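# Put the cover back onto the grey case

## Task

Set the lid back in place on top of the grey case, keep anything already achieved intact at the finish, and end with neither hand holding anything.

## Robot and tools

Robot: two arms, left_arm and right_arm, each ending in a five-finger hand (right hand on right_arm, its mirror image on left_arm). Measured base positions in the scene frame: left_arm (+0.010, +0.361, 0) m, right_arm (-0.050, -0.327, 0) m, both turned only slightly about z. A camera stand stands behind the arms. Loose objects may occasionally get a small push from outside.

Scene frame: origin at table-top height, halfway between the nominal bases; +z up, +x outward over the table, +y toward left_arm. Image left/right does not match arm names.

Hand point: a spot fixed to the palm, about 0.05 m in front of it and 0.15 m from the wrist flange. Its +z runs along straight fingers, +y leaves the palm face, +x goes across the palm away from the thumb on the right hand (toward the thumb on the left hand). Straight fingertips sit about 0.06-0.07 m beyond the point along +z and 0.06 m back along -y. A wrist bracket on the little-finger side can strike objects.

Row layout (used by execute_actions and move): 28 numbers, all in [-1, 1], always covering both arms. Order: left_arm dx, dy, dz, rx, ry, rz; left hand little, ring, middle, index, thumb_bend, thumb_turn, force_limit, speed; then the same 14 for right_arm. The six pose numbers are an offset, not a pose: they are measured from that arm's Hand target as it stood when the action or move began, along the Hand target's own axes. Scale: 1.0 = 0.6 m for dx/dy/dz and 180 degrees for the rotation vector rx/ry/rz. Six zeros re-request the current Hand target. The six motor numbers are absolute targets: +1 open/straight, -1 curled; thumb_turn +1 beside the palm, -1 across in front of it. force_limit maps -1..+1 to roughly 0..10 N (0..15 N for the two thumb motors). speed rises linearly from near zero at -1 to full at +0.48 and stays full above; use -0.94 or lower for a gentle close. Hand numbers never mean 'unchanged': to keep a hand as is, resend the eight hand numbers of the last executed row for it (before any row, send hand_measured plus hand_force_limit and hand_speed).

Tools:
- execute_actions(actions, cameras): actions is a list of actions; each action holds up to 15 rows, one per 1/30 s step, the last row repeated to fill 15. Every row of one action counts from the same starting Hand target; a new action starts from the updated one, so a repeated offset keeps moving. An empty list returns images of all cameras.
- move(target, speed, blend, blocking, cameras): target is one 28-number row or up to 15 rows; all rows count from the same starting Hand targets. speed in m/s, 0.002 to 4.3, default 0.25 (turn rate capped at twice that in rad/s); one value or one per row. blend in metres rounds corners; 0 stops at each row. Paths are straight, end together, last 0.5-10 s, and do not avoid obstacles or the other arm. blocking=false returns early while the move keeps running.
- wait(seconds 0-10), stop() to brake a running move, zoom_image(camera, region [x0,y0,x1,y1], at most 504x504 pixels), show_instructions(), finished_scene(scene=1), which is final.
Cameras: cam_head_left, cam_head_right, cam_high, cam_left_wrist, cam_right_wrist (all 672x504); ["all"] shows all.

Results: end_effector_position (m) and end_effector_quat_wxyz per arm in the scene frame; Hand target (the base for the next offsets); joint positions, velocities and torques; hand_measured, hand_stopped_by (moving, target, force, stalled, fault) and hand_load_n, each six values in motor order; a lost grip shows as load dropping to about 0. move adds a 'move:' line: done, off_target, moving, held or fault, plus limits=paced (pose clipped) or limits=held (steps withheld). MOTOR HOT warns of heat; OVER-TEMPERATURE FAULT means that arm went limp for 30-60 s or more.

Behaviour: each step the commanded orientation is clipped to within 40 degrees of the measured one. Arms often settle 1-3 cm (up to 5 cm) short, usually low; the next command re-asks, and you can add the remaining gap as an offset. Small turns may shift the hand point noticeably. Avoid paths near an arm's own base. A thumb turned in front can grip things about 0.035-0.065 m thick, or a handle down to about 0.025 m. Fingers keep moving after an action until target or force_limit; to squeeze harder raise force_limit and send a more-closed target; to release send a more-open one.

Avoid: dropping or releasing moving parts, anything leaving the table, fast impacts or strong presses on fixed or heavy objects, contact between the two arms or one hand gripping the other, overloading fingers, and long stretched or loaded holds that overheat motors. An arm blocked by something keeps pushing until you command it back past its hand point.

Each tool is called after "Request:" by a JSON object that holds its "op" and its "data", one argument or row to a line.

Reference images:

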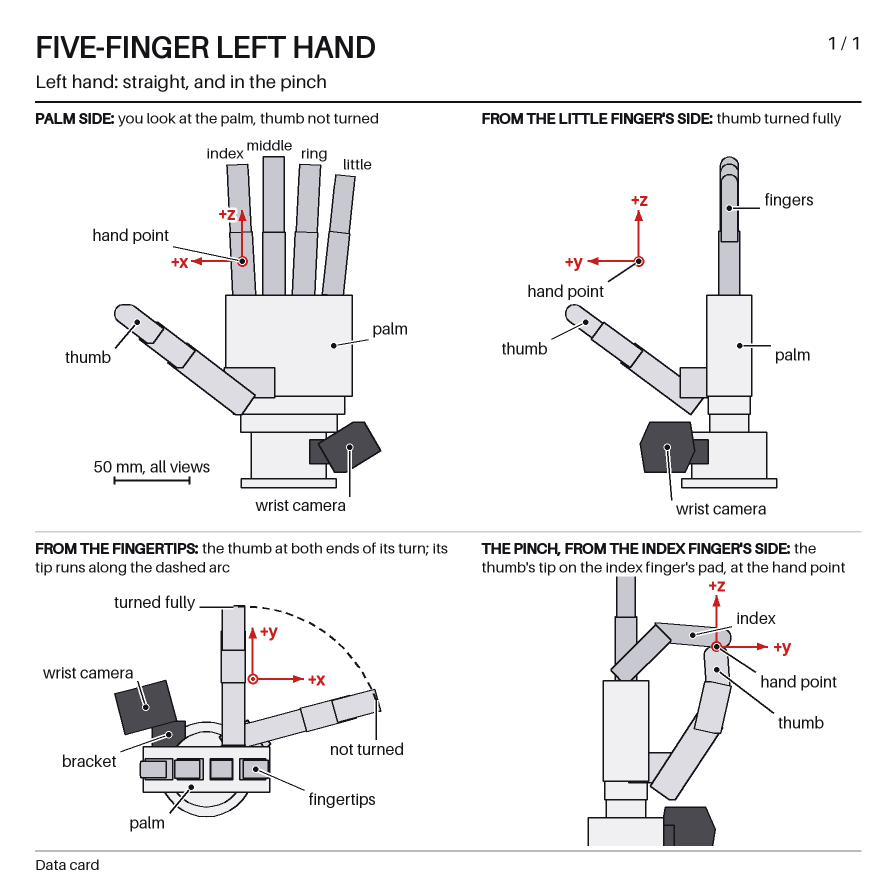

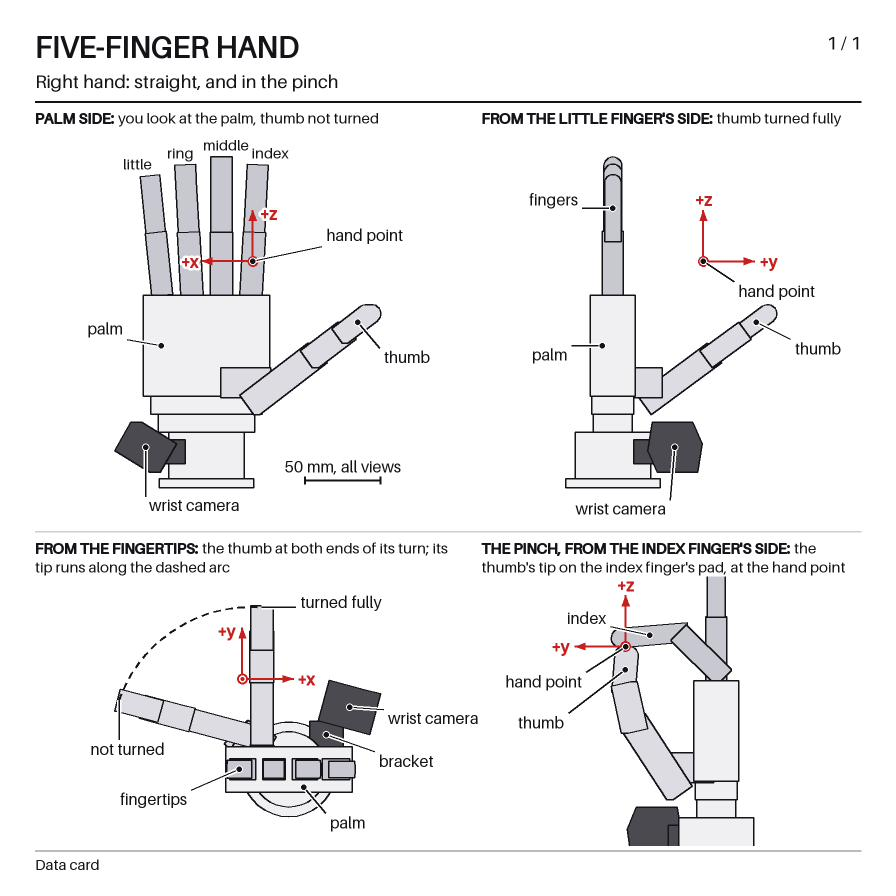

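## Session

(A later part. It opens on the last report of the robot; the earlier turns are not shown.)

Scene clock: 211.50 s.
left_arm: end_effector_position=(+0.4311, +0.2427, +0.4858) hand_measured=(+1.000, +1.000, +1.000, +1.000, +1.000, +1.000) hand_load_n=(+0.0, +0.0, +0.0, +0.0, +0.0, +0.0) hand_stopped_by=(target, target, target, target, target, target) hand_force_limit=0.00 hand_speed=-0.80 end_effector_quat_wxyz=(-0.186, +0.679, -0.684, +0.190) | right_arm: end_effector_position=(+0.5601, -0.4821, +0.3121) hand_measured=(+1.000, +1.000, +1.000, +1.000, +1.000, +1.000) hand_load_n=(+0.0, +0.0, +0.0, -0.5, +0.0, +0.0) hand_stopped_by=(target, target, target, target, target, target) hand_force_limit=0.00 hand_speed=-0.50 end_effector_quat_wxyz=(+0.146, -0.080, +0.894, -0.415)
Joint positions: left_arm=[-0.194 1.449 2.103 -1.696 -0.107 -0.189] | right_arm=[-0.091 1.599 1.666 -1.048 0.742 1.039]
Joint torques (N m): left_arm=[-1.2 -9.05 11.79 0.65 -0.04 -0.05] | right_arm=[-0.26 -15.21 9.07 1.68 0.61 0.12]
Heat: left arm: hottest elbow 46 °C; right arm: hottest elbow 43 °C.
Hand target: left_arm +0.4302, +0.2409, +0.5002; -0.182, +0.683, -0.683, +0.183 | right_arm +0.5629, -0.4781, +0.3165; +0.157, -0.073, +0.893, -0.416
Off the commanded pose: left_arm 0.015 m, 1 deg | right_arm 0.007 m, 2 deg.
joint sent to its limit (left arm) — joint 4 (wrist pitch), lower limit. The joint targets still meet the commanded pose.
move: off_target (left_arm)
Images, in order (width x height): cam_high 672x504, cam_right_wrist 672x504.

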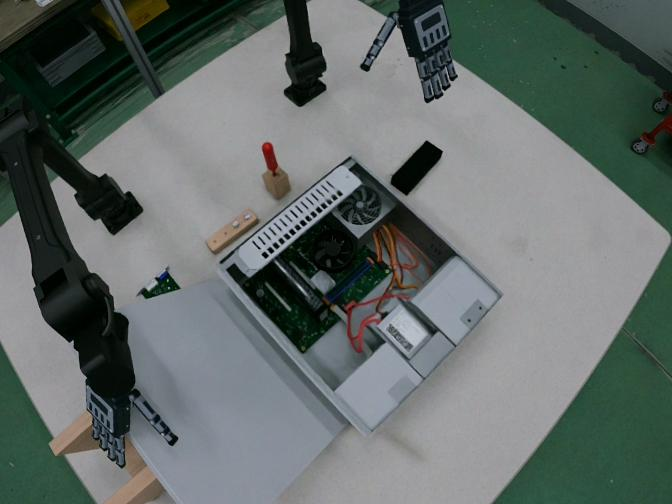

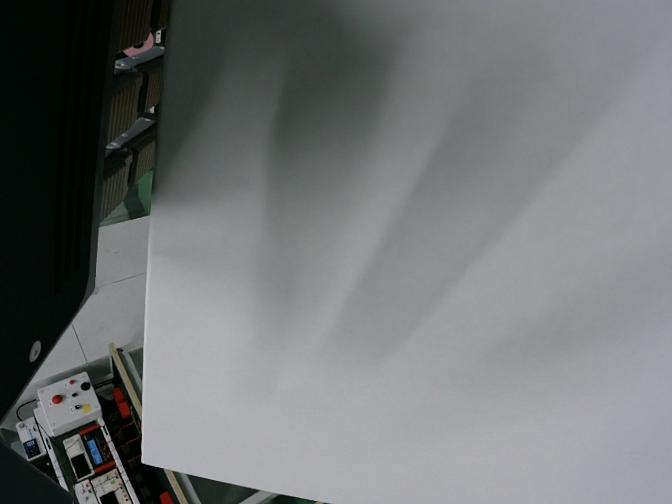

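Request:
{"op": "execute_actions", "data": {
  "actions": [],
  "cameras": ["all"]
}}

Request:
{"op": "zoom_image", "data": {
  "camera": "cam_left_wrist",
  "region": [180, 360, 420, 504]
}}

Request:
{"op": "zoom_image", "data": {
  "camera": "cam_head_left",
  "region": [420, 60, 640, 280]
}}

Request:
{"op": "zoom_image", "data": {
  "camera": "cam_right_wrist",
  "region": [90, 40, 290, 240]
}}

Scene clock: 221.93 s.
left_arm: end_effector_position=(+0.4311, +0.2427, +0.4858) hand_measured=(+1.000, +1.000, +1.000, +1.000, +1.000, +1.000) hand_load_n=(+0.0, +0.0, +0.0, +0.0, +0.0, -0.5) hand_stopped_by=(target, target, target, target, target, target) hand_force_limit=0.00 hand_speed=-0.80 end_effector_quat_wxyz=(-0.186, +0.679, -0.684, +0.190) | right_arm: end_effector_position=(+0.5601, -0.4821, +0.3121) hand_measured=(+1.000, +1.000, +1.000, +1.000, +1.000, +1.000) hand_load_n=(+0.0, +0.0, +0.0, +0.0, +0.0, +0.0) hand_stopped_by=(target, target, target, target, target, target) hand_force_limit=0.00 hand_speed=-0.50 end_effector_quat_wxyz=(+0.146, -0.079, +0.894, -0.415)
Joint positions: left_arm=[-0.194 1.449 2.103 -1.696 -0.107 -0.189] | right_arm=[-0.091 1.599 1.666 -1.048 0.742 1.04]
Joint velocities: within noise
Joint torques (N m): left_arm=[-1.38 -8.64 11.84 0.65 -0.04 -0.05] | right_arm=[-0.32 -15.27 9.07 1.69 0.61 0.12]
Heat: left arm: hottest elbow 46 °C; right arm: hottest elbow 42 °C.
Hand target: left_arm +0.4302, +0.2409, +0.5002; -0.182, +0.683, -0.683, +0.183 | right_arm +0.5629, -0.4781, +0.3165; +0.157, -0.072, +0.893, -0.416
Off the commanded pose: left_arm 0.015 m, 1 deg | right_arm 0.007 m, 2 deg.

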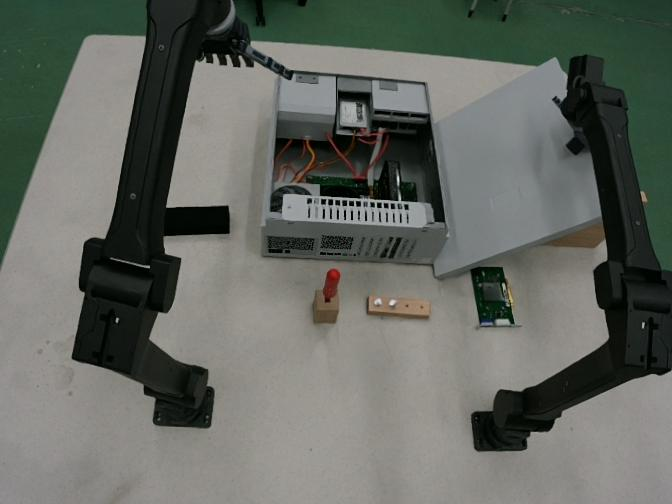

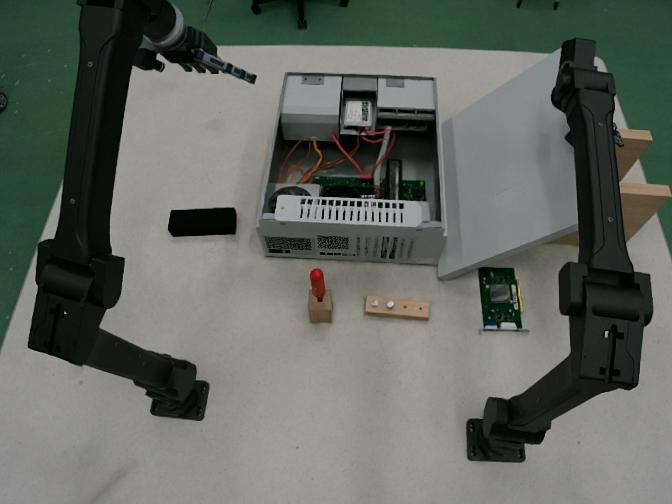

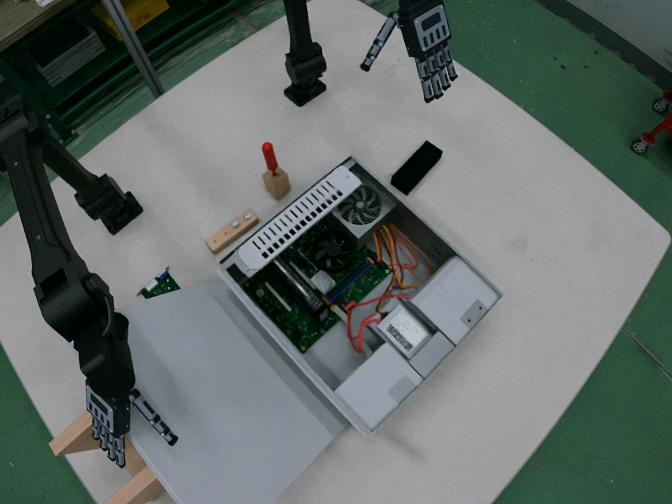

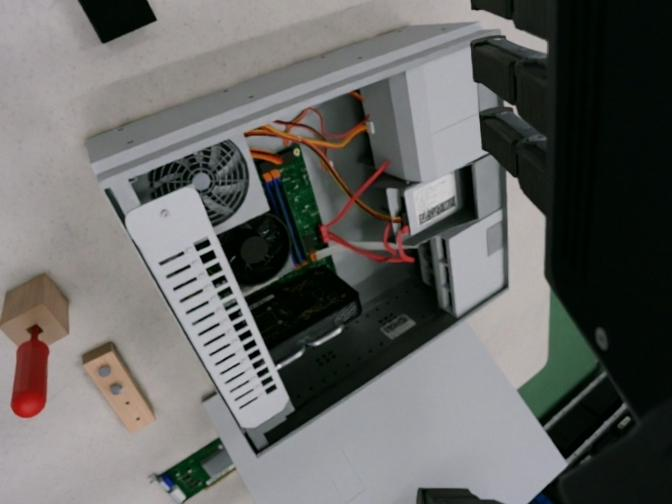

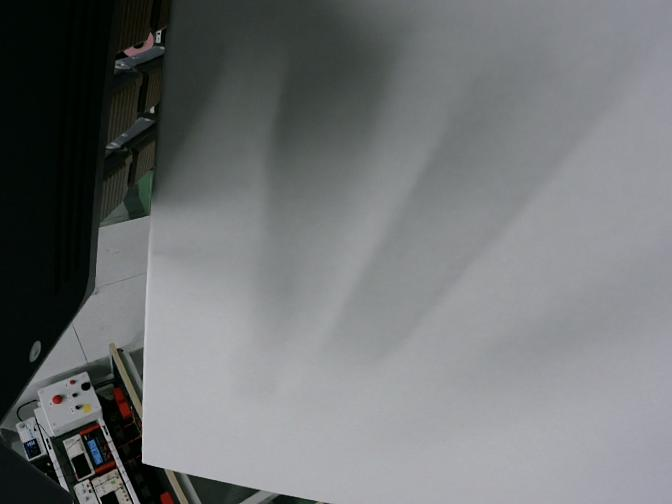

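Scaled by 2.100 from the camera's 672x504 image, which has a finer 960x720 frame.

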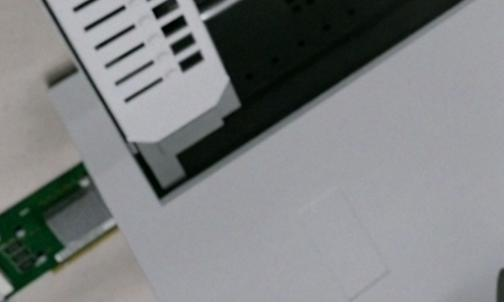

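Scaled by 2.291 from the camera's 672x504 image, which has a finer 960x720 frame.

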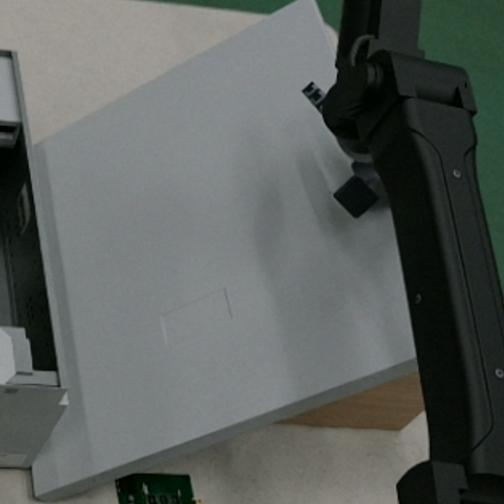

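Scaled by 2.520 from the camera's 672x504 image, which has a finer 960x720 frame.

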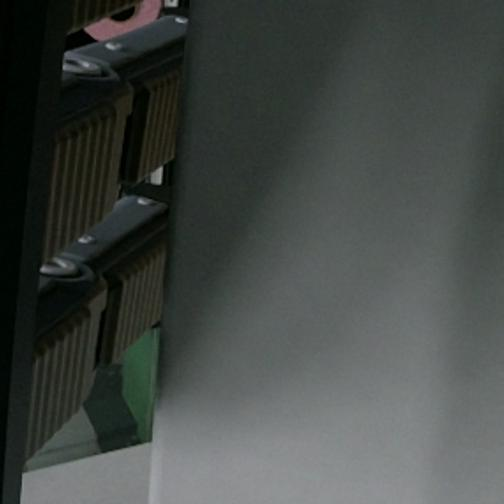

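Request:
{"op": "zoom_image", "data": {
  "camera": "cam_head_left",
  "region": [420, 200, 620, 290]
}}

Request:
{"op": "zoom_image", "data": {
  "camera": "cam_head_right",
  "region": [420, 200, 620, 290]
}}

Request:
{"op": "zoom_image", "data": {
  "camera": "cam_right_wrist",
  "region": [60, 350, 260, 500]
}}

Scaled by 2.520 from the camera's 672x504 image, which has a finer 960x720 frame.

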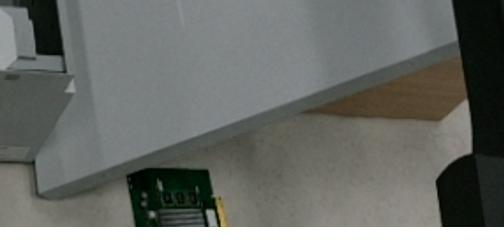

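Scaled by 2.520 from the camera's 672x504 image, which has a finer 960x720 frame.

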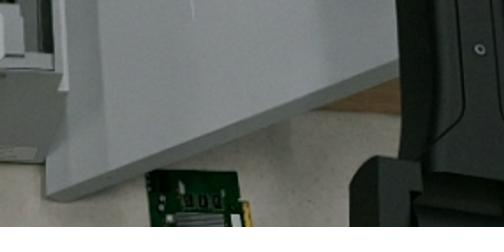

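Scaled by 2.520 from the camera's 672x504 image, which has a finer 960x720 frame.

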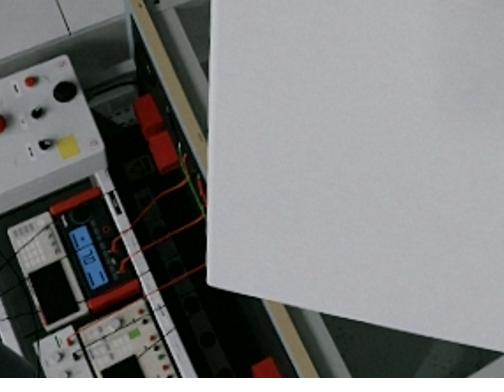

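Request:
{"op": "zoom_image", "data": {
  "camera": "cam_head_right",
  "region": [430, 250, 490, 290]
}}

Request:
{"op": "zoom_image", "data": {
  "camera": "cam_head_right",
  "region": [500, 220, 580, 270]
}}

Request:
{"op": "zoom_image", "data": {
  "camera": "cam_high",
  "region": [90, 270, 390, 504]
}}

Scaled by 8.400 from the camera's 672x504 image, which has a finer 960x720 frame.

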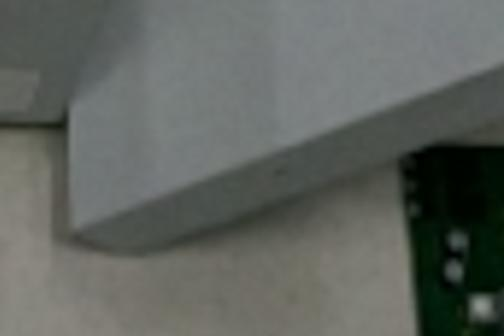

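Scaled by 6.300 from the camera's 672x504 image, which has a finer 960x720 frame.

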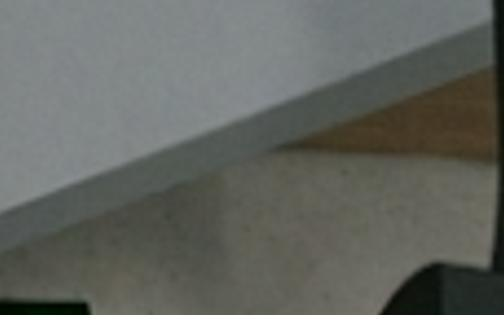

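Scaled by 1.680 from the camera's 672x504 image, which has a finer 960x720 frame.

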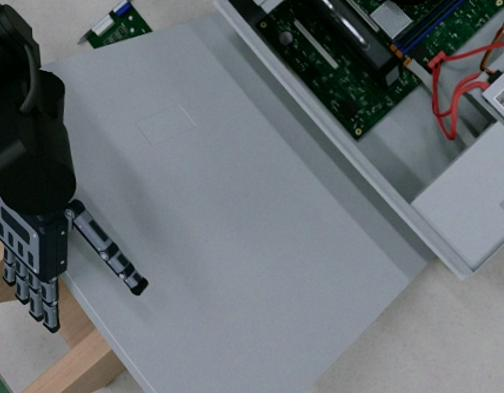

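Request:
{"op": "move", "data": {
  "target": [0,0,0,0,0,0,1,1,1,1,1,1,0,-0.8,0,-0.025,0.02,0,0,0,1,1,1,1,1,1,0,-0.5],
  "speed": 0.1
}}

Scene clock: 227.93 s.
left_arm: end_effector_position=(+0.4311, +0.2427, +0.4858) hand_measured=(+1.000, +1.000, +1.000, +1.000, +1.000, +1.000) hand_load_n=(+0.0, +0.0, +0.0, +0.0, -0.5, +0.0) hand_stopped_by=(target, target, target, target, target, target) hand_force_limit=0.00 hand_speed=-0.80 end_effector_quat_wxyz=(-0.186, +0.679, -0.684, +0.190) | right_arm: end_effector_position=(+0.5610, -0.4903, +0.3131) hand_measured=(+1.000, +1.000, +1.000, +1.000, +1.000, +1.000) hand_load_n=(+0.0, +0.0, +0.0, +0.0, +0.0, -0.5) hand_stopped_by=(target, target, target, target, target, target) hand_force_limit=0.00 hand_speed=-0.50 end_effector_quat_wxyz=(+0.150, -0.074, +0.895, -0.413)
Joint positions: left_arm=[-0.194 1.449 2.103 -1.696 -0.107 -0.189] | right_arm=[-0.108 1.599 1.666 -1.034 0.729 1.033]
Joint torques (N m): left_arm=[0.15 -9.23 11.92 0.61 -0.04 -0.08] | right_arm=[-1.61 -14.21 10.93 1.74 0.33 -0.15]
Heat: left arm: hottest elbow 46 °C; right arm: hottest elbow 41 °C.
Hand target: left_arm +0.4302, +0.2409, +0.5002; -0.182, +0.683, -0.683, +0.183 | right_arm +0.5669, -0.4965, +0.3207; +0.157, -0.072, +0.893, -0.416
Off the commanded pose: left_arm 0.015 m, 1 deg | right_arm 0.011 m, 1 deg.
joint sent to its limit (left arm) — joint 4 (wrist pitch), lower limit. The joint targets still meet the commanded pose.
move: off_target (left_arm, right_arm)

Request:
{"op": "move", "data": {
  "target": [0,0,0,0,0,0,1,1,1,1,1,1,0,-0.8,0,0,0,0,0,0,-0.95,-0.95,-0.95,-0.95,1,1,-0.4,-0.85],
  "speed": 0.1,
  "cameras": ["cam_right_wrist","cam_high"]
}}

Scene clock: 233.20 s.
left_arm: end_effector_position=(+0.4311, +0.2427, +0.4858) hand_measured=(+1.000, +1.000, +1.000, +1.000, +1.000, +1.000) hand_load_n=(+0.0, +0.0, +0.0, +0.0, +0.0, +0.0) hand_stopped_by=(target, target, target, target, target, target) hand_force_limit=0.00 hand_speed=-0.80 end_effector_quat_wxyz=(-0.186, +0.679, -0.684, +0.190) | right_arm: end_effector_position=(+0.5616, -0.4975, +0.3047) hand_measured=(-0.950, -0.876, -0.682, -0.612, +1.000, +1.000) hand_load_n=(+0.0, +3.0, +0.0, +0.5, +0.0, +0.0) hand_stopped_by=(target, force, force, force, target, target) hand_force_limit=-0.40 hand_speed=-0.85 end_effector_quat_wxyz=(+0.141, -0.073, +0.897, -0.413)
Joint positions: left_arm=[-0.194 1.449 2.103 -1.696 -0.107 -0.189] | right_arm=[-0.119 1.613 1.666 -1.033 0.729 1.029]
Joint torques (N m): left_arm=[-0.91 -9.47 11.92 0.75 -0.1 -0.07] | right_arm=[-0.73 -15.44 10.92 1.65 0.32 -0.12]
Heat: left arm: hottest elbow 46 °C; right arm: hottest elbow 41 °C.
Hand target: left_arm +0.4302, +0.2409, +0.5002; -0.182, +0.683, -0.683, +0.183 | right_arm +0.5670, -0.4963, +0.3206; +0.157, -0.073, +0.893, -0.416
Off the commanded pose: left_arm 0.015 m, 1 deg | right_arm 0.017 m, 2 deg.
joint sent to its limit (left arm) — joint 4 (wrist pitch), lower limit. The joint targets still meet the commanded pose.
move: off_target (left_arm, right_arm)
Images, in order (width x height): cam_high 672x504, cam_right_wrist 672x504.

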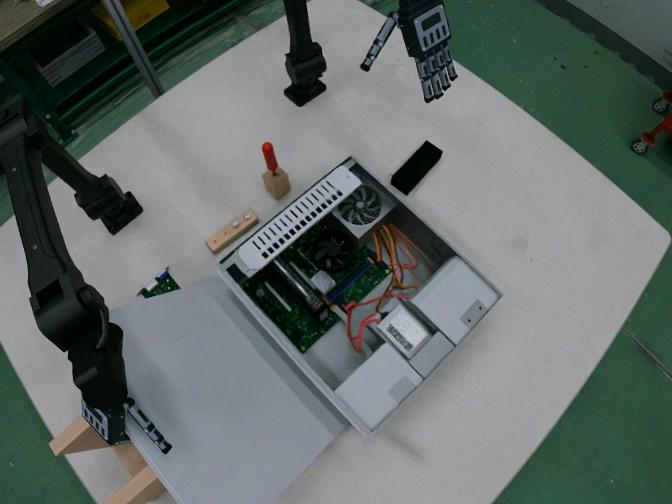

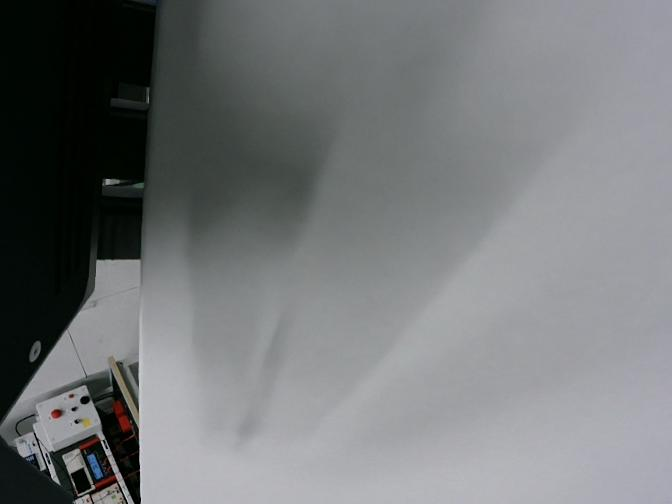

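Request:
{"op": "move", "data": {
  "target": [0,0,0,0,0,0,1,1,1,1,1,1,0,-0.8,0,0,0,0,0,0,-0.95,-0.95,-0.95,-0.95,-0.3,0.5,-0.5,-0.8],
  "speed": 0.1,
  "cameras": ["cam_right_wrist","cam_high"]
}}

Scene clock: 242.67 s.
left_arm: end_effector_position=(+0.4311, +0.2427, +0.4858) hand_measured=(+1.000, +1.000, +1.000, +1.000, +1.000, +1.000) hand_load_n=(+0.0, +0.0, +0.0, +0.0, +0.0, +0.0) hand_stopped_by=(target, target, target, target, target, target) hand_force_limit=0.00 hand_speed=-0.80 end_effector_quat_wxyz=(-0.186, +0.679, -0.684, +0.190) | right_arm: end_effector_position=(+0.5615, -0.4973, +0.3046) hand_measured=(-0.950, -0.876, -0.682, -0.612, +0.612, +0.500) hand_load_n=(+0.0, +4.0, +0.5, +0.0, +3.5, +1.0) hand_stopped_by=(target, force, force, force, force, target) hand_force_limit=-0.50 hand_speed=-0.80 end_effector_quat_wxyz=(+0.141, -0.074, +0.897, -0.412)
Joint positions: left_arm=[-0.194 1.449 2.103 -1.696 -0.107 -0.189] | right_arm=[-0.119 1.613 1.666 -1.033 0.728 1.028]
Joint torques (N m): left_arm=[-1.14 -9.76 11.58 0.69 -0.06 -0.06] | right_arm=[-0.79 -15.5 10.89 1.66 0.35 -0.11]
Heat: left arm: hottest elbow 46 °C; right arm: hottest elbow 41 °C.
Hand target: left_arm +0.4302, +0.2409, +0.5002; -0.182, +0.683, -0.683, +0.183 | right_arm +0.5670, -0.4963, +0.3206; +0.157, -0.073, +0.893, -0.416
Off the commanded pose: left_arm 0.015 m, 1 deg | right_arm 0.017 m, 2 deg.
joint sent to its limit (left arm) — joint 4 (wrist pitch), lower limit. The joint targets still meet the commanded pose.
move: off_target (left_arm, right_arm)
Images, in order (width x height): cam_high 672x504, cam_right_wrist 672x504.

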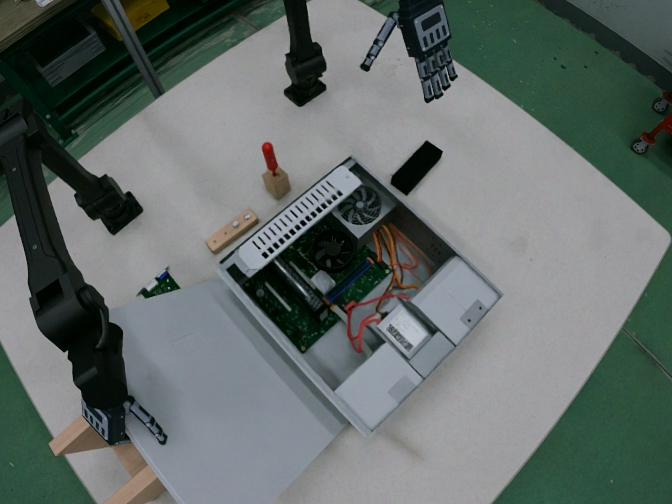

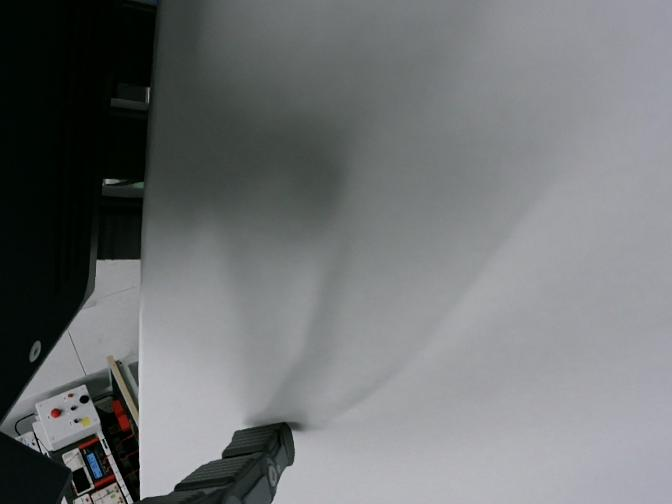

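Request:
{"op": "move", "data": {
  "target": [0,0,0,0,0,0,1,1,1,1,1,1,0,-0.8,-0.0128,-0.0447,-0.0353,0.021,0,-0.0076,-0.95,-0.95,-0.95,-0.95,-0.3,0.5,-0.5,-0.8],
  "speed": 0.06,
  "cameras": ["cam_head_left","cam_right_wrist"]
}}

Scene clock: 244.77 s.
left_arm: end_effector_position=(+0.4311, +0.2427, +0.4858) hand_measured=(+1.000, +1.000, +1.000, +1.000, +1.000, +1.000) hand_load_n=(+0.0, +0.0, +0.0, +0.0, +0.0, -0.5) hand_stopped_by=(target, target, target, target, target, target) hand_force_limit=0.00 hand_speed=-0.80 end_effector_quat_wxyz=(-0.186, +0.679, -0.684, +0.190) | right_arm: end_effector_position=(+0.5592, -0.4991, +0.3070) hand_measured=(-0.950, -0.874, -0.682, -0.612, +0.614, +0.500) hand_load_n=(+0.0, +12.0, +1.5, +0.0, +7.0, +4.5) hand_stopped_by=(target, force, force, force, force, target) hand_force_limit=-0.50 hand_speed=-0.80 end_effector_quat_wxyz=(+0.130, -0.077, +0.889, -0.433)
Joint positions: left_arm=[-0.194 1.449 2.103 -1.696 -0.107 -0.189] | right_arm=[-0.107 1.614 1.666 -1.034 0.779 1.016]
Joint torques (N m): left_arm=[-1.03 -9.11 12.01 0.55 -0.02 -0.05] | right_arm=[-0.21 -16.32 15.27 0.36 1.08 -0.33]
Heat: left arm: hottest elbow 46 °C; right arm: hottest elbow 41 °C.
Hand target: left_arm +0.4302, +0.2409, +0.5002; -0.182, +0.683, -0.683, +0.183 | right_arm +0.5669, -0.4963, +0.3556; +0.155, -0.078, +0.877, -0.447
Off the commanded pose: left_arm 0.015 m, 1 deg | right_arm 0.049 m, 4 deg.
joint sent to its limit (left arm) — joint 4 (wrist pitch), lower limit. The joint targets still meet the commanded pose.
move: off_target (left_arm, right_arm)
Images, in order (width x height): cam_head_left 672x504, cam_right_wrist 672x504.

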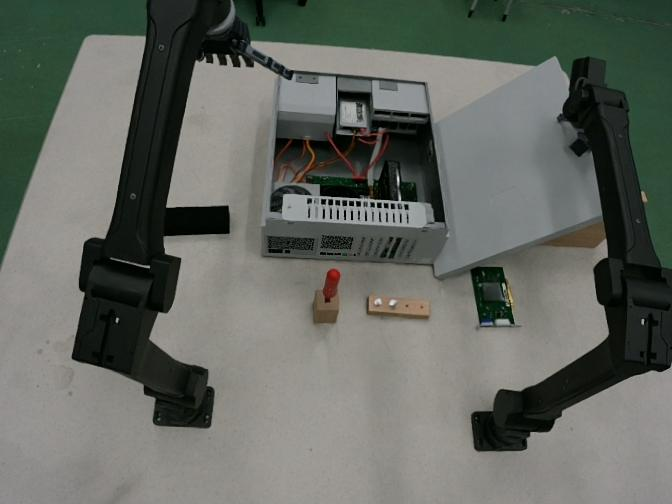

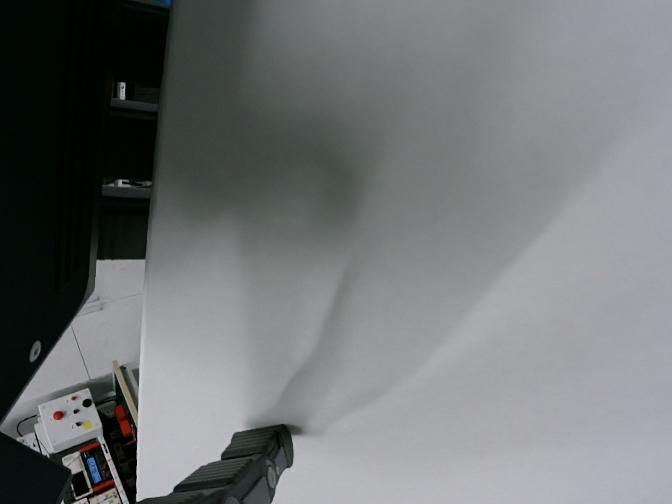

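Request:
{"op": "move", "data": {
  "target": [0,0,0,0,0,0,1,1,1,1,1,1,0,-0.8,0.0128,0.0447,0.0353,-0.021,0,0.0076,-0.95,-0.95,-0.95,-0.95,-0.3,0.5,-0.5,-0.8],
  "speed": 0.06
}}

Scene clock: 248.43 s.
left_arm: end_effector_position=(+0.4311, +0.2427, +0.4858) hand_measured=(+1.000, +1.000, +1.000, +1.000, +1.000, +1.000) hand_load_n=(+0.0, +0.0, +0.0, +0.0, +0.0, +0.0) hand_stopped_by=(target, target, target, target, target, target) hand_force_limit=0.00 hand_speed=-0.80 end_effector_quat_wxyz=(-0.186, +0.679, -0.684, +0.190) | right_arm: end_effector_position=(+0.5605, -0.4988, +0.3043) hand_measured=(-0.950, -0.874, -0.682, -0.612, +0.612, +0.500) hand_load_n=(+0.0, +5.0, +1.0, +0.5, +2.0, +2.5) hand_stopped_by=(target, force, force, force, force, target) hand_force_limit=-0.50 hand_speed=-0.80 end_effector_quat_wxyz=(+0.138, -0.079, +0.896, -0.414)
Joint positions: left_arm=[-0.194 1.449 2.103 -1.696 -0.107 -0.189] | right_arm=[-0.121 1.613 1.666 -1.033 0.728 1.016]
Joint torques (N m): left_arm=[-1.32 -9.82 11.48 0.5 -0.01 -0.1] | right_arm=[-0.97 -15.5 10.92 1.8 0.24 -0.05]
Heat: left arm: hottest elbow 46 °C; right arm: hottest elbow 42 °C.
Hand target: left_arm +0.4302, +0.2409, +0.5002; -0.182, +0.683, -0.683, +0.183 | right_arm +0.5670, -0.4988, +0.3207; +0.157, -0.073, +0.893, -0.416
Off the commanded pose: left_arm 0.015 m, 1 deg | right_arm 0.018 m, 2 deg.
joint sent to its limit (left arm) — joint 4 (wrist pitch), lower limit. The joint targets still meet the commanded pose.
move: off_target (left_arm, right_arm)

Request:
{"op": "move", "data": {
  "target": [0,0,0,0,0,0,1,1,1,1,1,1,0,-0.8,0,0,0,0,0,0,-0.95,-0.95,-0.98,-0.98,-0.3,0.5,0.1,-0.88],
  "speed": 0.06
}}

Scene clock: 249.17 s.
left_arm: end_effector_position=(+0.4311, +0.2427, +0.4858) hand_measured=(+1.000, +1.000, +1.000, +1.000, +1.000, +1.000) hand_load_n=(+0.0, +0.0, +0.0, +0.0, +0.0, +0.0) hand_stopped_by=(target, target, target, target, target, target) hand_force_limit=0.00 hand_speed=-0.80 end_effector_quat_wxyz=(-0.186, +0.679, -0.684, +0.190) | right_arm: end_effector_position=(+0.5608, -0.4983, +0.3042) hand_measured=(-0.950, -0.876, -0.702, -0.652, +0.612, +0.500) hand_load_n=(+0.0, +0.0, +4.0, +8.5, +5.0, +3.0) hand_stopped_by=(target, force, force, force, force, target) hand_force_limit=0.10 hand_speed=-0.88 end_effector_quat_wxyz=(+0.139, -0.079, +0.897, -0.413)
Joint positions: left_arm=[-0.194 1.449 2.103 -1.696 -0.107 -0.189] | right_arm=[-0.121 1.613 1.666 -1.032 0.725 1.016]
Joint torques (N m): left_arm=[0.38 -8.88 11.62 0.64 -0.02 -0.11] | right_arm=[-0.85 -15.5 10.92 1.73 0.32 -0.05]
Heat: left arm: hottest elbow 46 °C; right arm: hottest elbow 42 °C.
Hand target: left_arm +0.4302, +0.2409, +0.5002; -0.182, +0.683, -0.683, +0.183 | right_arm +0.5670, -0.4987, +0.3207; +0.157, -0.073, +0.893, -0.416
Off the commanded pose: left_arm 0.015 m, 1 deg | right_arm 0.018 m, 2 deg.
joint sent to its limit (left arm) — joint 4 (wrist pitch), lower limit. The joint targets still meet the commanded pose.
move: off_target (left_arm, right_arm)

Request:
{"op": "move", "data": {
  "target": [0,0,0,0,0,0,1,1,1,1,1,1,0,-0.8,-0.0147,-0.051,-0.0403,0,0,0,-0.95,-0.95,-0.98,-0.98,-0.3,0.5,0.1,-0.88],
  "speed": 0.06
}}

Scene clock: 250.70 s.
left_arm: end_effector_position=(+0.4311, +0.2427, +0.4858) hand_measured=(+1.000, +1.000, +1.000, +1.000, +1.000, +1.000) hand_load_n=(+0.0, +0.0, +0.0, +0.0, +0.0, +0.0) hand_stopped_by=(target, target, target, target, target, target) hand_force_limit=0.00 hand_speed=-0.80 end_effector_quat_wxyz=(-0.186, +0.679, -0.684, +0.190) | right_arm: end_effector_position=(+0.5539, -0.4962, +0.3115) hand_measured=(-0.950, -0.876, -0.702, -0.652, +0.614, +0.500) hand_load_n=(+0.0, +0.0, +4.5, +7.0, +7.0, +5.0) hand_stopped_by=(target, force, force, force, force, target) hand_force_limit=0.10 hand_speed=-0.88 end_effector_quat_wxyz=(+0.123, -0.086, +0.901, -0.406)
Joint positions: left_arm=[-0.194 1.449 2.103 -1.696 -0.107 -0.189] | right_arm=[-0.121 1.62 1.709 -1.109 0.72 1.019]
Joint torques (N m): left_arm=[-0.91 -9.29 11.78 0.76 0.01 -0.08] | right_arm=[-0.85 -15.74 15.95 0.62 0.58 -0.09]
Heat: left arm: hottest elbow 46 °C; right arm: hottest elbow 42 °C.
Hand target: left_arm +0.4302, +0.2409, +0.5002; -0.182, +0.683, -0.683, +0.183 | right_arm +0.5670, -0.4987, +0.3607; +0.157, -0.073, +0.893, -0.416
Off the commanded pose: left_arm 0.015 m, 1 deg | right_arm 0.051 m, 5 deg.
joint sent to its limit (left arm) — joint 4 (wrist pitch), lower limit. The joint targets still meet the commanded pose.
move: off_target (left_arm, right_arm)

Request:
{"op": "move", "data": {
  "target": [0,0,0,0,0,0,1,1,1,1,1,1,0,-0.8,-0.011,-0.038,-0.0303,0,0,0,-0.95,-0.95,-0.98,-0.98,-0.3,0.5,0.1,-0.88],
  "speed": 0.06,
  "cameras": ["all"]
}}

Scene clock: 252.17 s.
left_arm: end_effector_position=(+0.4311, +0.2427, +0.4858) hand_measured=(+1.000, +1.000, +1.000, +1.000, +1.000, +1.000) hand_load_n=(+0.0, +0.0, +0.0, +0.0, +0.0, +0.0) hand_stopped_by=(target, target, target, target, target, target) hand_force_limit=0.00 hand_speed=-0.80 end_effector_quat_wxyz=(-0.186, +0.679, -0.684, +0.190) | right_arm: end_effector_position=(+0.5531, -0.4940, +0.3288) hand_measured=(-0.950, -0.876, -0.702, -0.652, +0.614, +0.500) hand_load_n=(+3.0, +0.0, +3.5, +5.5, +6.0, +3.5) hand_stopped_by=(target, force, force, force, force, target) hand_force_limit=0.10 hand_speed=-0.88 end_effector_quat_wxyz=(+0.112, -0.093, +0.905, -0.400)
Joint positions: left_arm=[-0.194 1.449 2.103 -1.696 -0.107 -0.189] | right_arm=[-0.12 1.641 1.792 -1.199 0.714 1.019]
Joint torques (N m): left_arm=[-1.03 -9.35 11.67 0.73 -0.05 -0.02] | right_arm=[-0.91 -16.44 16.87 0.91 0.86 -0.08]
Heat: left arm: hottest elbow 46 °C; right arm: hottest elbow 42 °C.
Hand target: left_arm +0.4302, +0.2409, +0.5002; -0.182, +0.683, -0.683, +0.183 | right_arm +0.5670, -0.4986, +0.3906; +0.157, -0.073, +0.893, -0.416
Off the commanded pose: left_arm 0.015 m, 1 deg | right_arm 0.064 m, 6 deg.
joint sent to its limit (left arm) — joint 4 (wrist pitch), lower limit. The joint targets still meet the commanded pose.
move: off_target (left_arm, right_arm)

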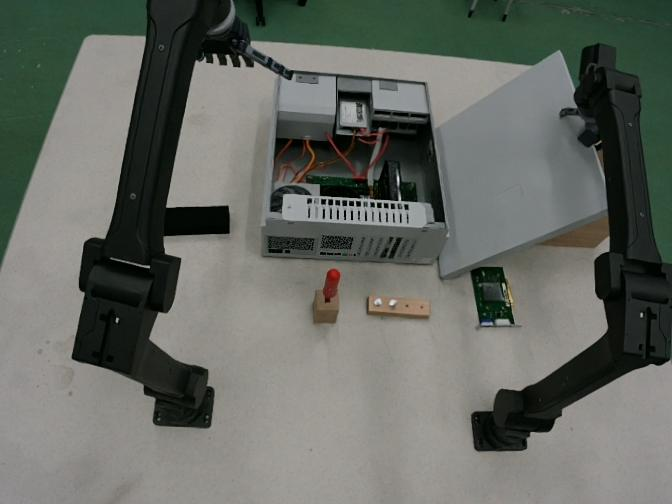

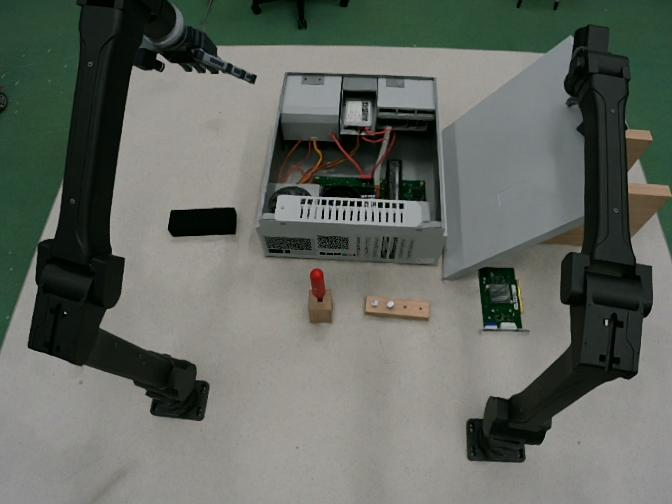

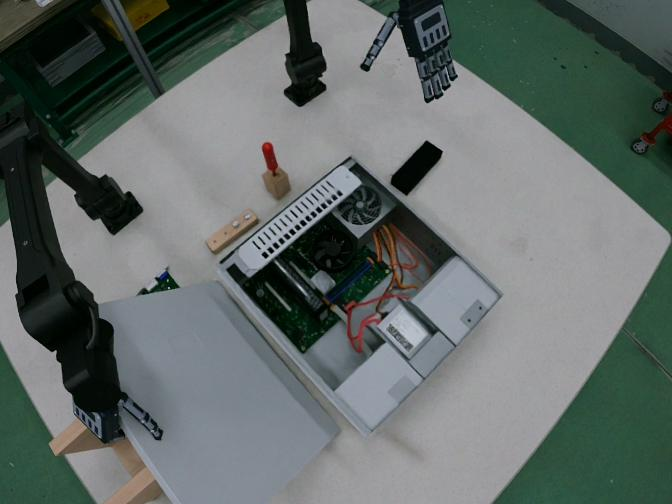

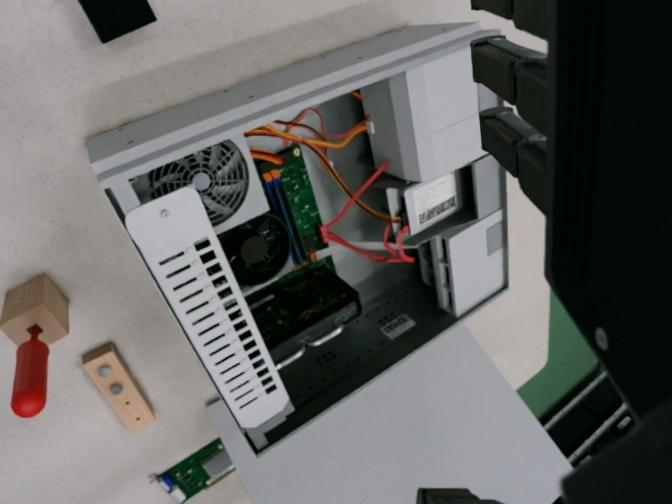

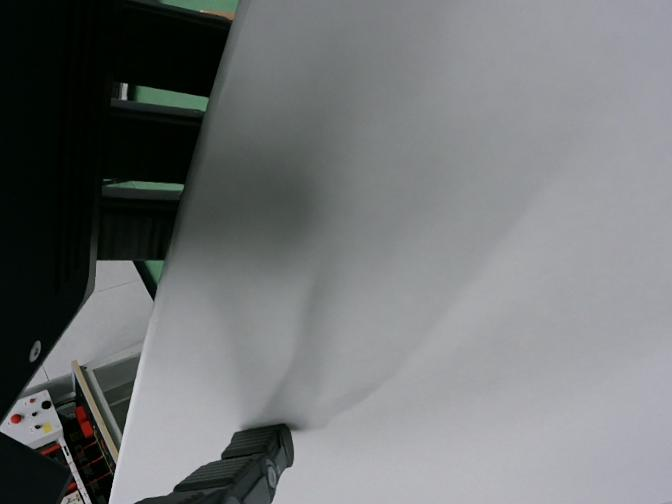

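Request:
{"op": "move", "data": {
  "target": [0,0,0,0,0,0,1,1,1,1,1,1,0,-0.8,-0.011,-0.038,-0.0303,0,0,0,-0.95,-0.95,-0.98,-0.98,-0.3,0.5,0.1,-0.88],
  "speed": 0.06,
  "cameras": ["cam_head_left","cam_right_wrist","cam_high"]
}}

Scene clock: 253.90 s.
left_arm: end_effector_position=(+0.4311, +0.2427, +0.4858) hand_measured=(+1.000, +1.000, +1.000, +1.000, +1.000, +1.000) hand_load_n=(+0.0, +0.0, +0.0, +0.0, +0.0, +0.0) hand_stopped_by=(target, target, target, target, target, target) hand_force_limit=0.00 hand_speed=-0.80 end_effector_quat_wxyz=(-0.186, +0.679, -0.684, +0.190) | right_arm: end_effector_position=(+0.5560, -0.4943, +0.3588) hand_measured=(-0.950, -0.876, -0.702, -0.652, +0.612, +0.500) hand_load_n=(+3.0, +3.5, +0.0, +1.5, +1.5, -1.0) hand_stopped_by=(target, force, force, force, force, target) hand_force_limit=0.10 hand_speed=-0.88 end_effector_quat_wxyz=(+0.110, -0.095, +0.905, -0.400)
Joint positions: left_arm=[-0.194 1.449 2.103 -1.696 -0.107 -0.189] | right_arm=[-0.12 1.668 1.908 -1.29 0.713 1.016]
Joint torques (N m): left_arm=[-0.15 -9.23 11.78 0.64 -0.03 -0.05] | right_arm=[-0.91 -16.79 16.76 0.99 0.89 -0.05]
Heat: left arm: hottest elbow 46 °C; right arm: hottest elbow 43 °C.
Hand target: left_arm +0.4302, +0.2409, +0.5002; -0.182, +0.683, -0.683, +0.183 | right_arm +0.5669, -0.4984, +0.4207; +0.157, -0.072, +0.893, -0.416
Off the commanded pose: left_arm 0.015 m, 1 deg | right_arm 0.063 m, 6 deg.
joint sent to its limit (left arm) — joint 4 (wrist pitch), lower limit. The joint targets still meet the commanded pose.
move: off_target (left_arm, right_arm)
Images, in order (width x height): cam_head_left 672x504, cam_high 672x504, cam_right_wrist 672x504.

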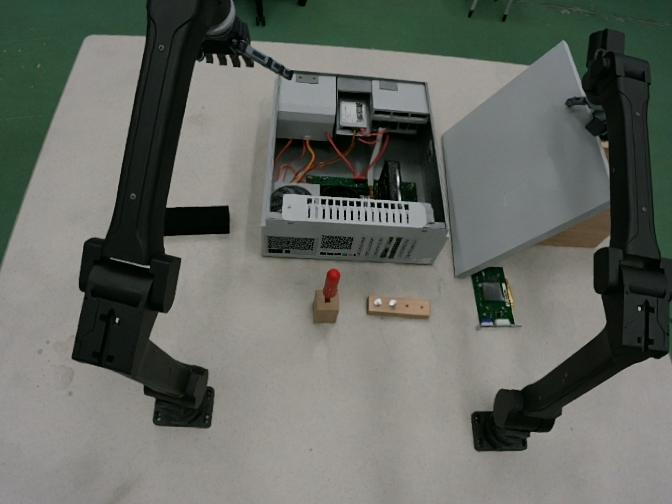

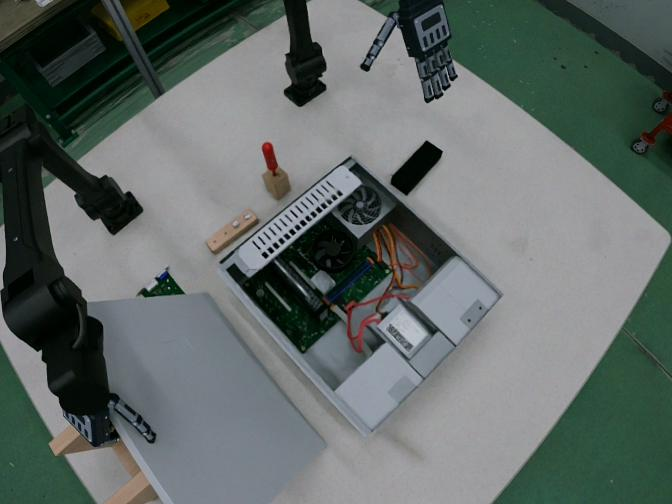

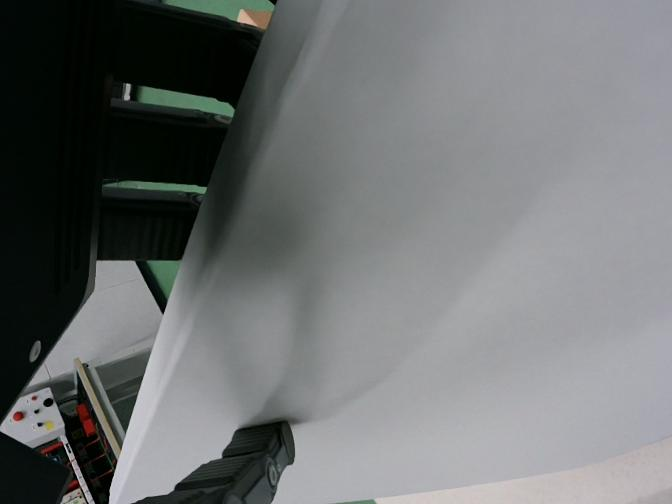

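Request:
{"op": "move", "data": {
  "target": [0,0,0,0,0,0,1,1,1,1,1,1,0,-0.8,-0.009,-0.032,-0.025,0,0,0,-0.95,-0.95,-0.98,-0.98,-0.3,0.5,0.1,-0.88],
  "speed": 0.06,
  "cameras": ["cam_head_left","cam_right_wrist","cam_high"]
}}

Scene clock: 257.07 s.
left_arm: end_effector_position=(+0.4311, +0.2427, +0.4858) hand_measured=(+1.000, +1.000, +1.000, +1.000, +1.000, +1.000) hand_load_n=(+0.0, +0.0, +0.0, +0.0, +0.0, +0.0) hand_stopped_by=(target, target, target, target, target, target) hand_force_limit=0.00 hand_speed=-0.80 end_effector_quat_wxyz=(-0.186, +0.679, -0.684, +0.190) | right_arm: end_effector_position=(+0.5584, -0.4935, +0.3764) hand_measured=(-0.950, -0.876, -0.702, -0.652, +0.612, +0.500) hand_load_n=(+0.0, +6.0, +0.5, +2.0, +3.0, -1.0) hand_stopped_by=(target, force, force, force, force, target) hand_force_limit=0.10 hand_speed=-0.88 end_effector_quat_wxyz=(+0.104, -0.099, +0.906, -0.397)
Joint positions: left_arm=[-0.194 1.449 2.103 -1.696 -0.107 -0.189] | right_arm=[-0.119 1.702 2.005 -1.369 0.711 1.015]
Joint torques (N m): left_arm=[-0.21 -9.05 11.9 0.61 -0.07 -0.1] | right_arm=[-1.08 -17.55 17.11 1.11 0.99 -0.05]
Heat: left arm: hottest elbow 46 °C; right arm: hottest elbow 44 °C.
Hand target: left_arm +0.4302, +0.2409, +0.5002; -0.182, +0.683, -0.683, +0.183 | right_arm +0.5667, -0.4987, +0.4456; +0.157, -0.072, +0.893, -0.416
Off the commanded pose: left_arm 0.015 m, 1 deg | right_arm 0.070 m, 7 deg.
joint sent to its limit (left arm) — joint 4 (wrist pitch), lower limit. The joint targets still meet the commanded pose.
move: off_target (left_arm, right_arm)
Images, in order (width x height): cam_head_left 672x504, cam_high 672x504, cam_right_wrist 672x504.

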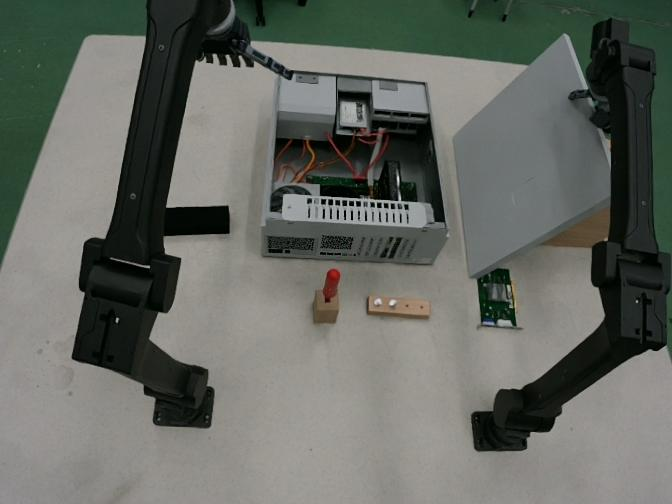

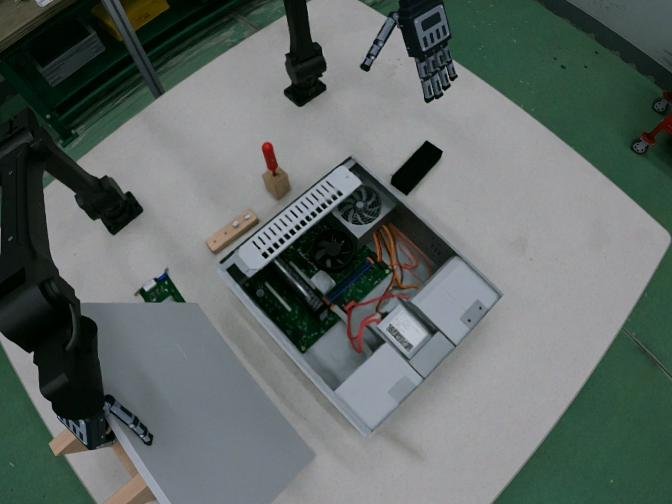

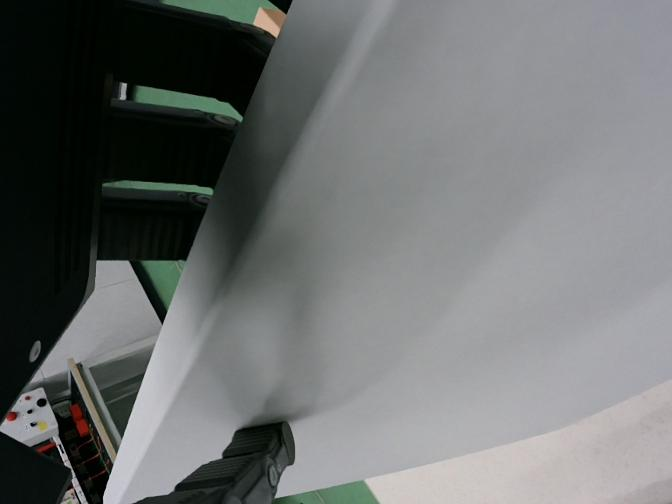

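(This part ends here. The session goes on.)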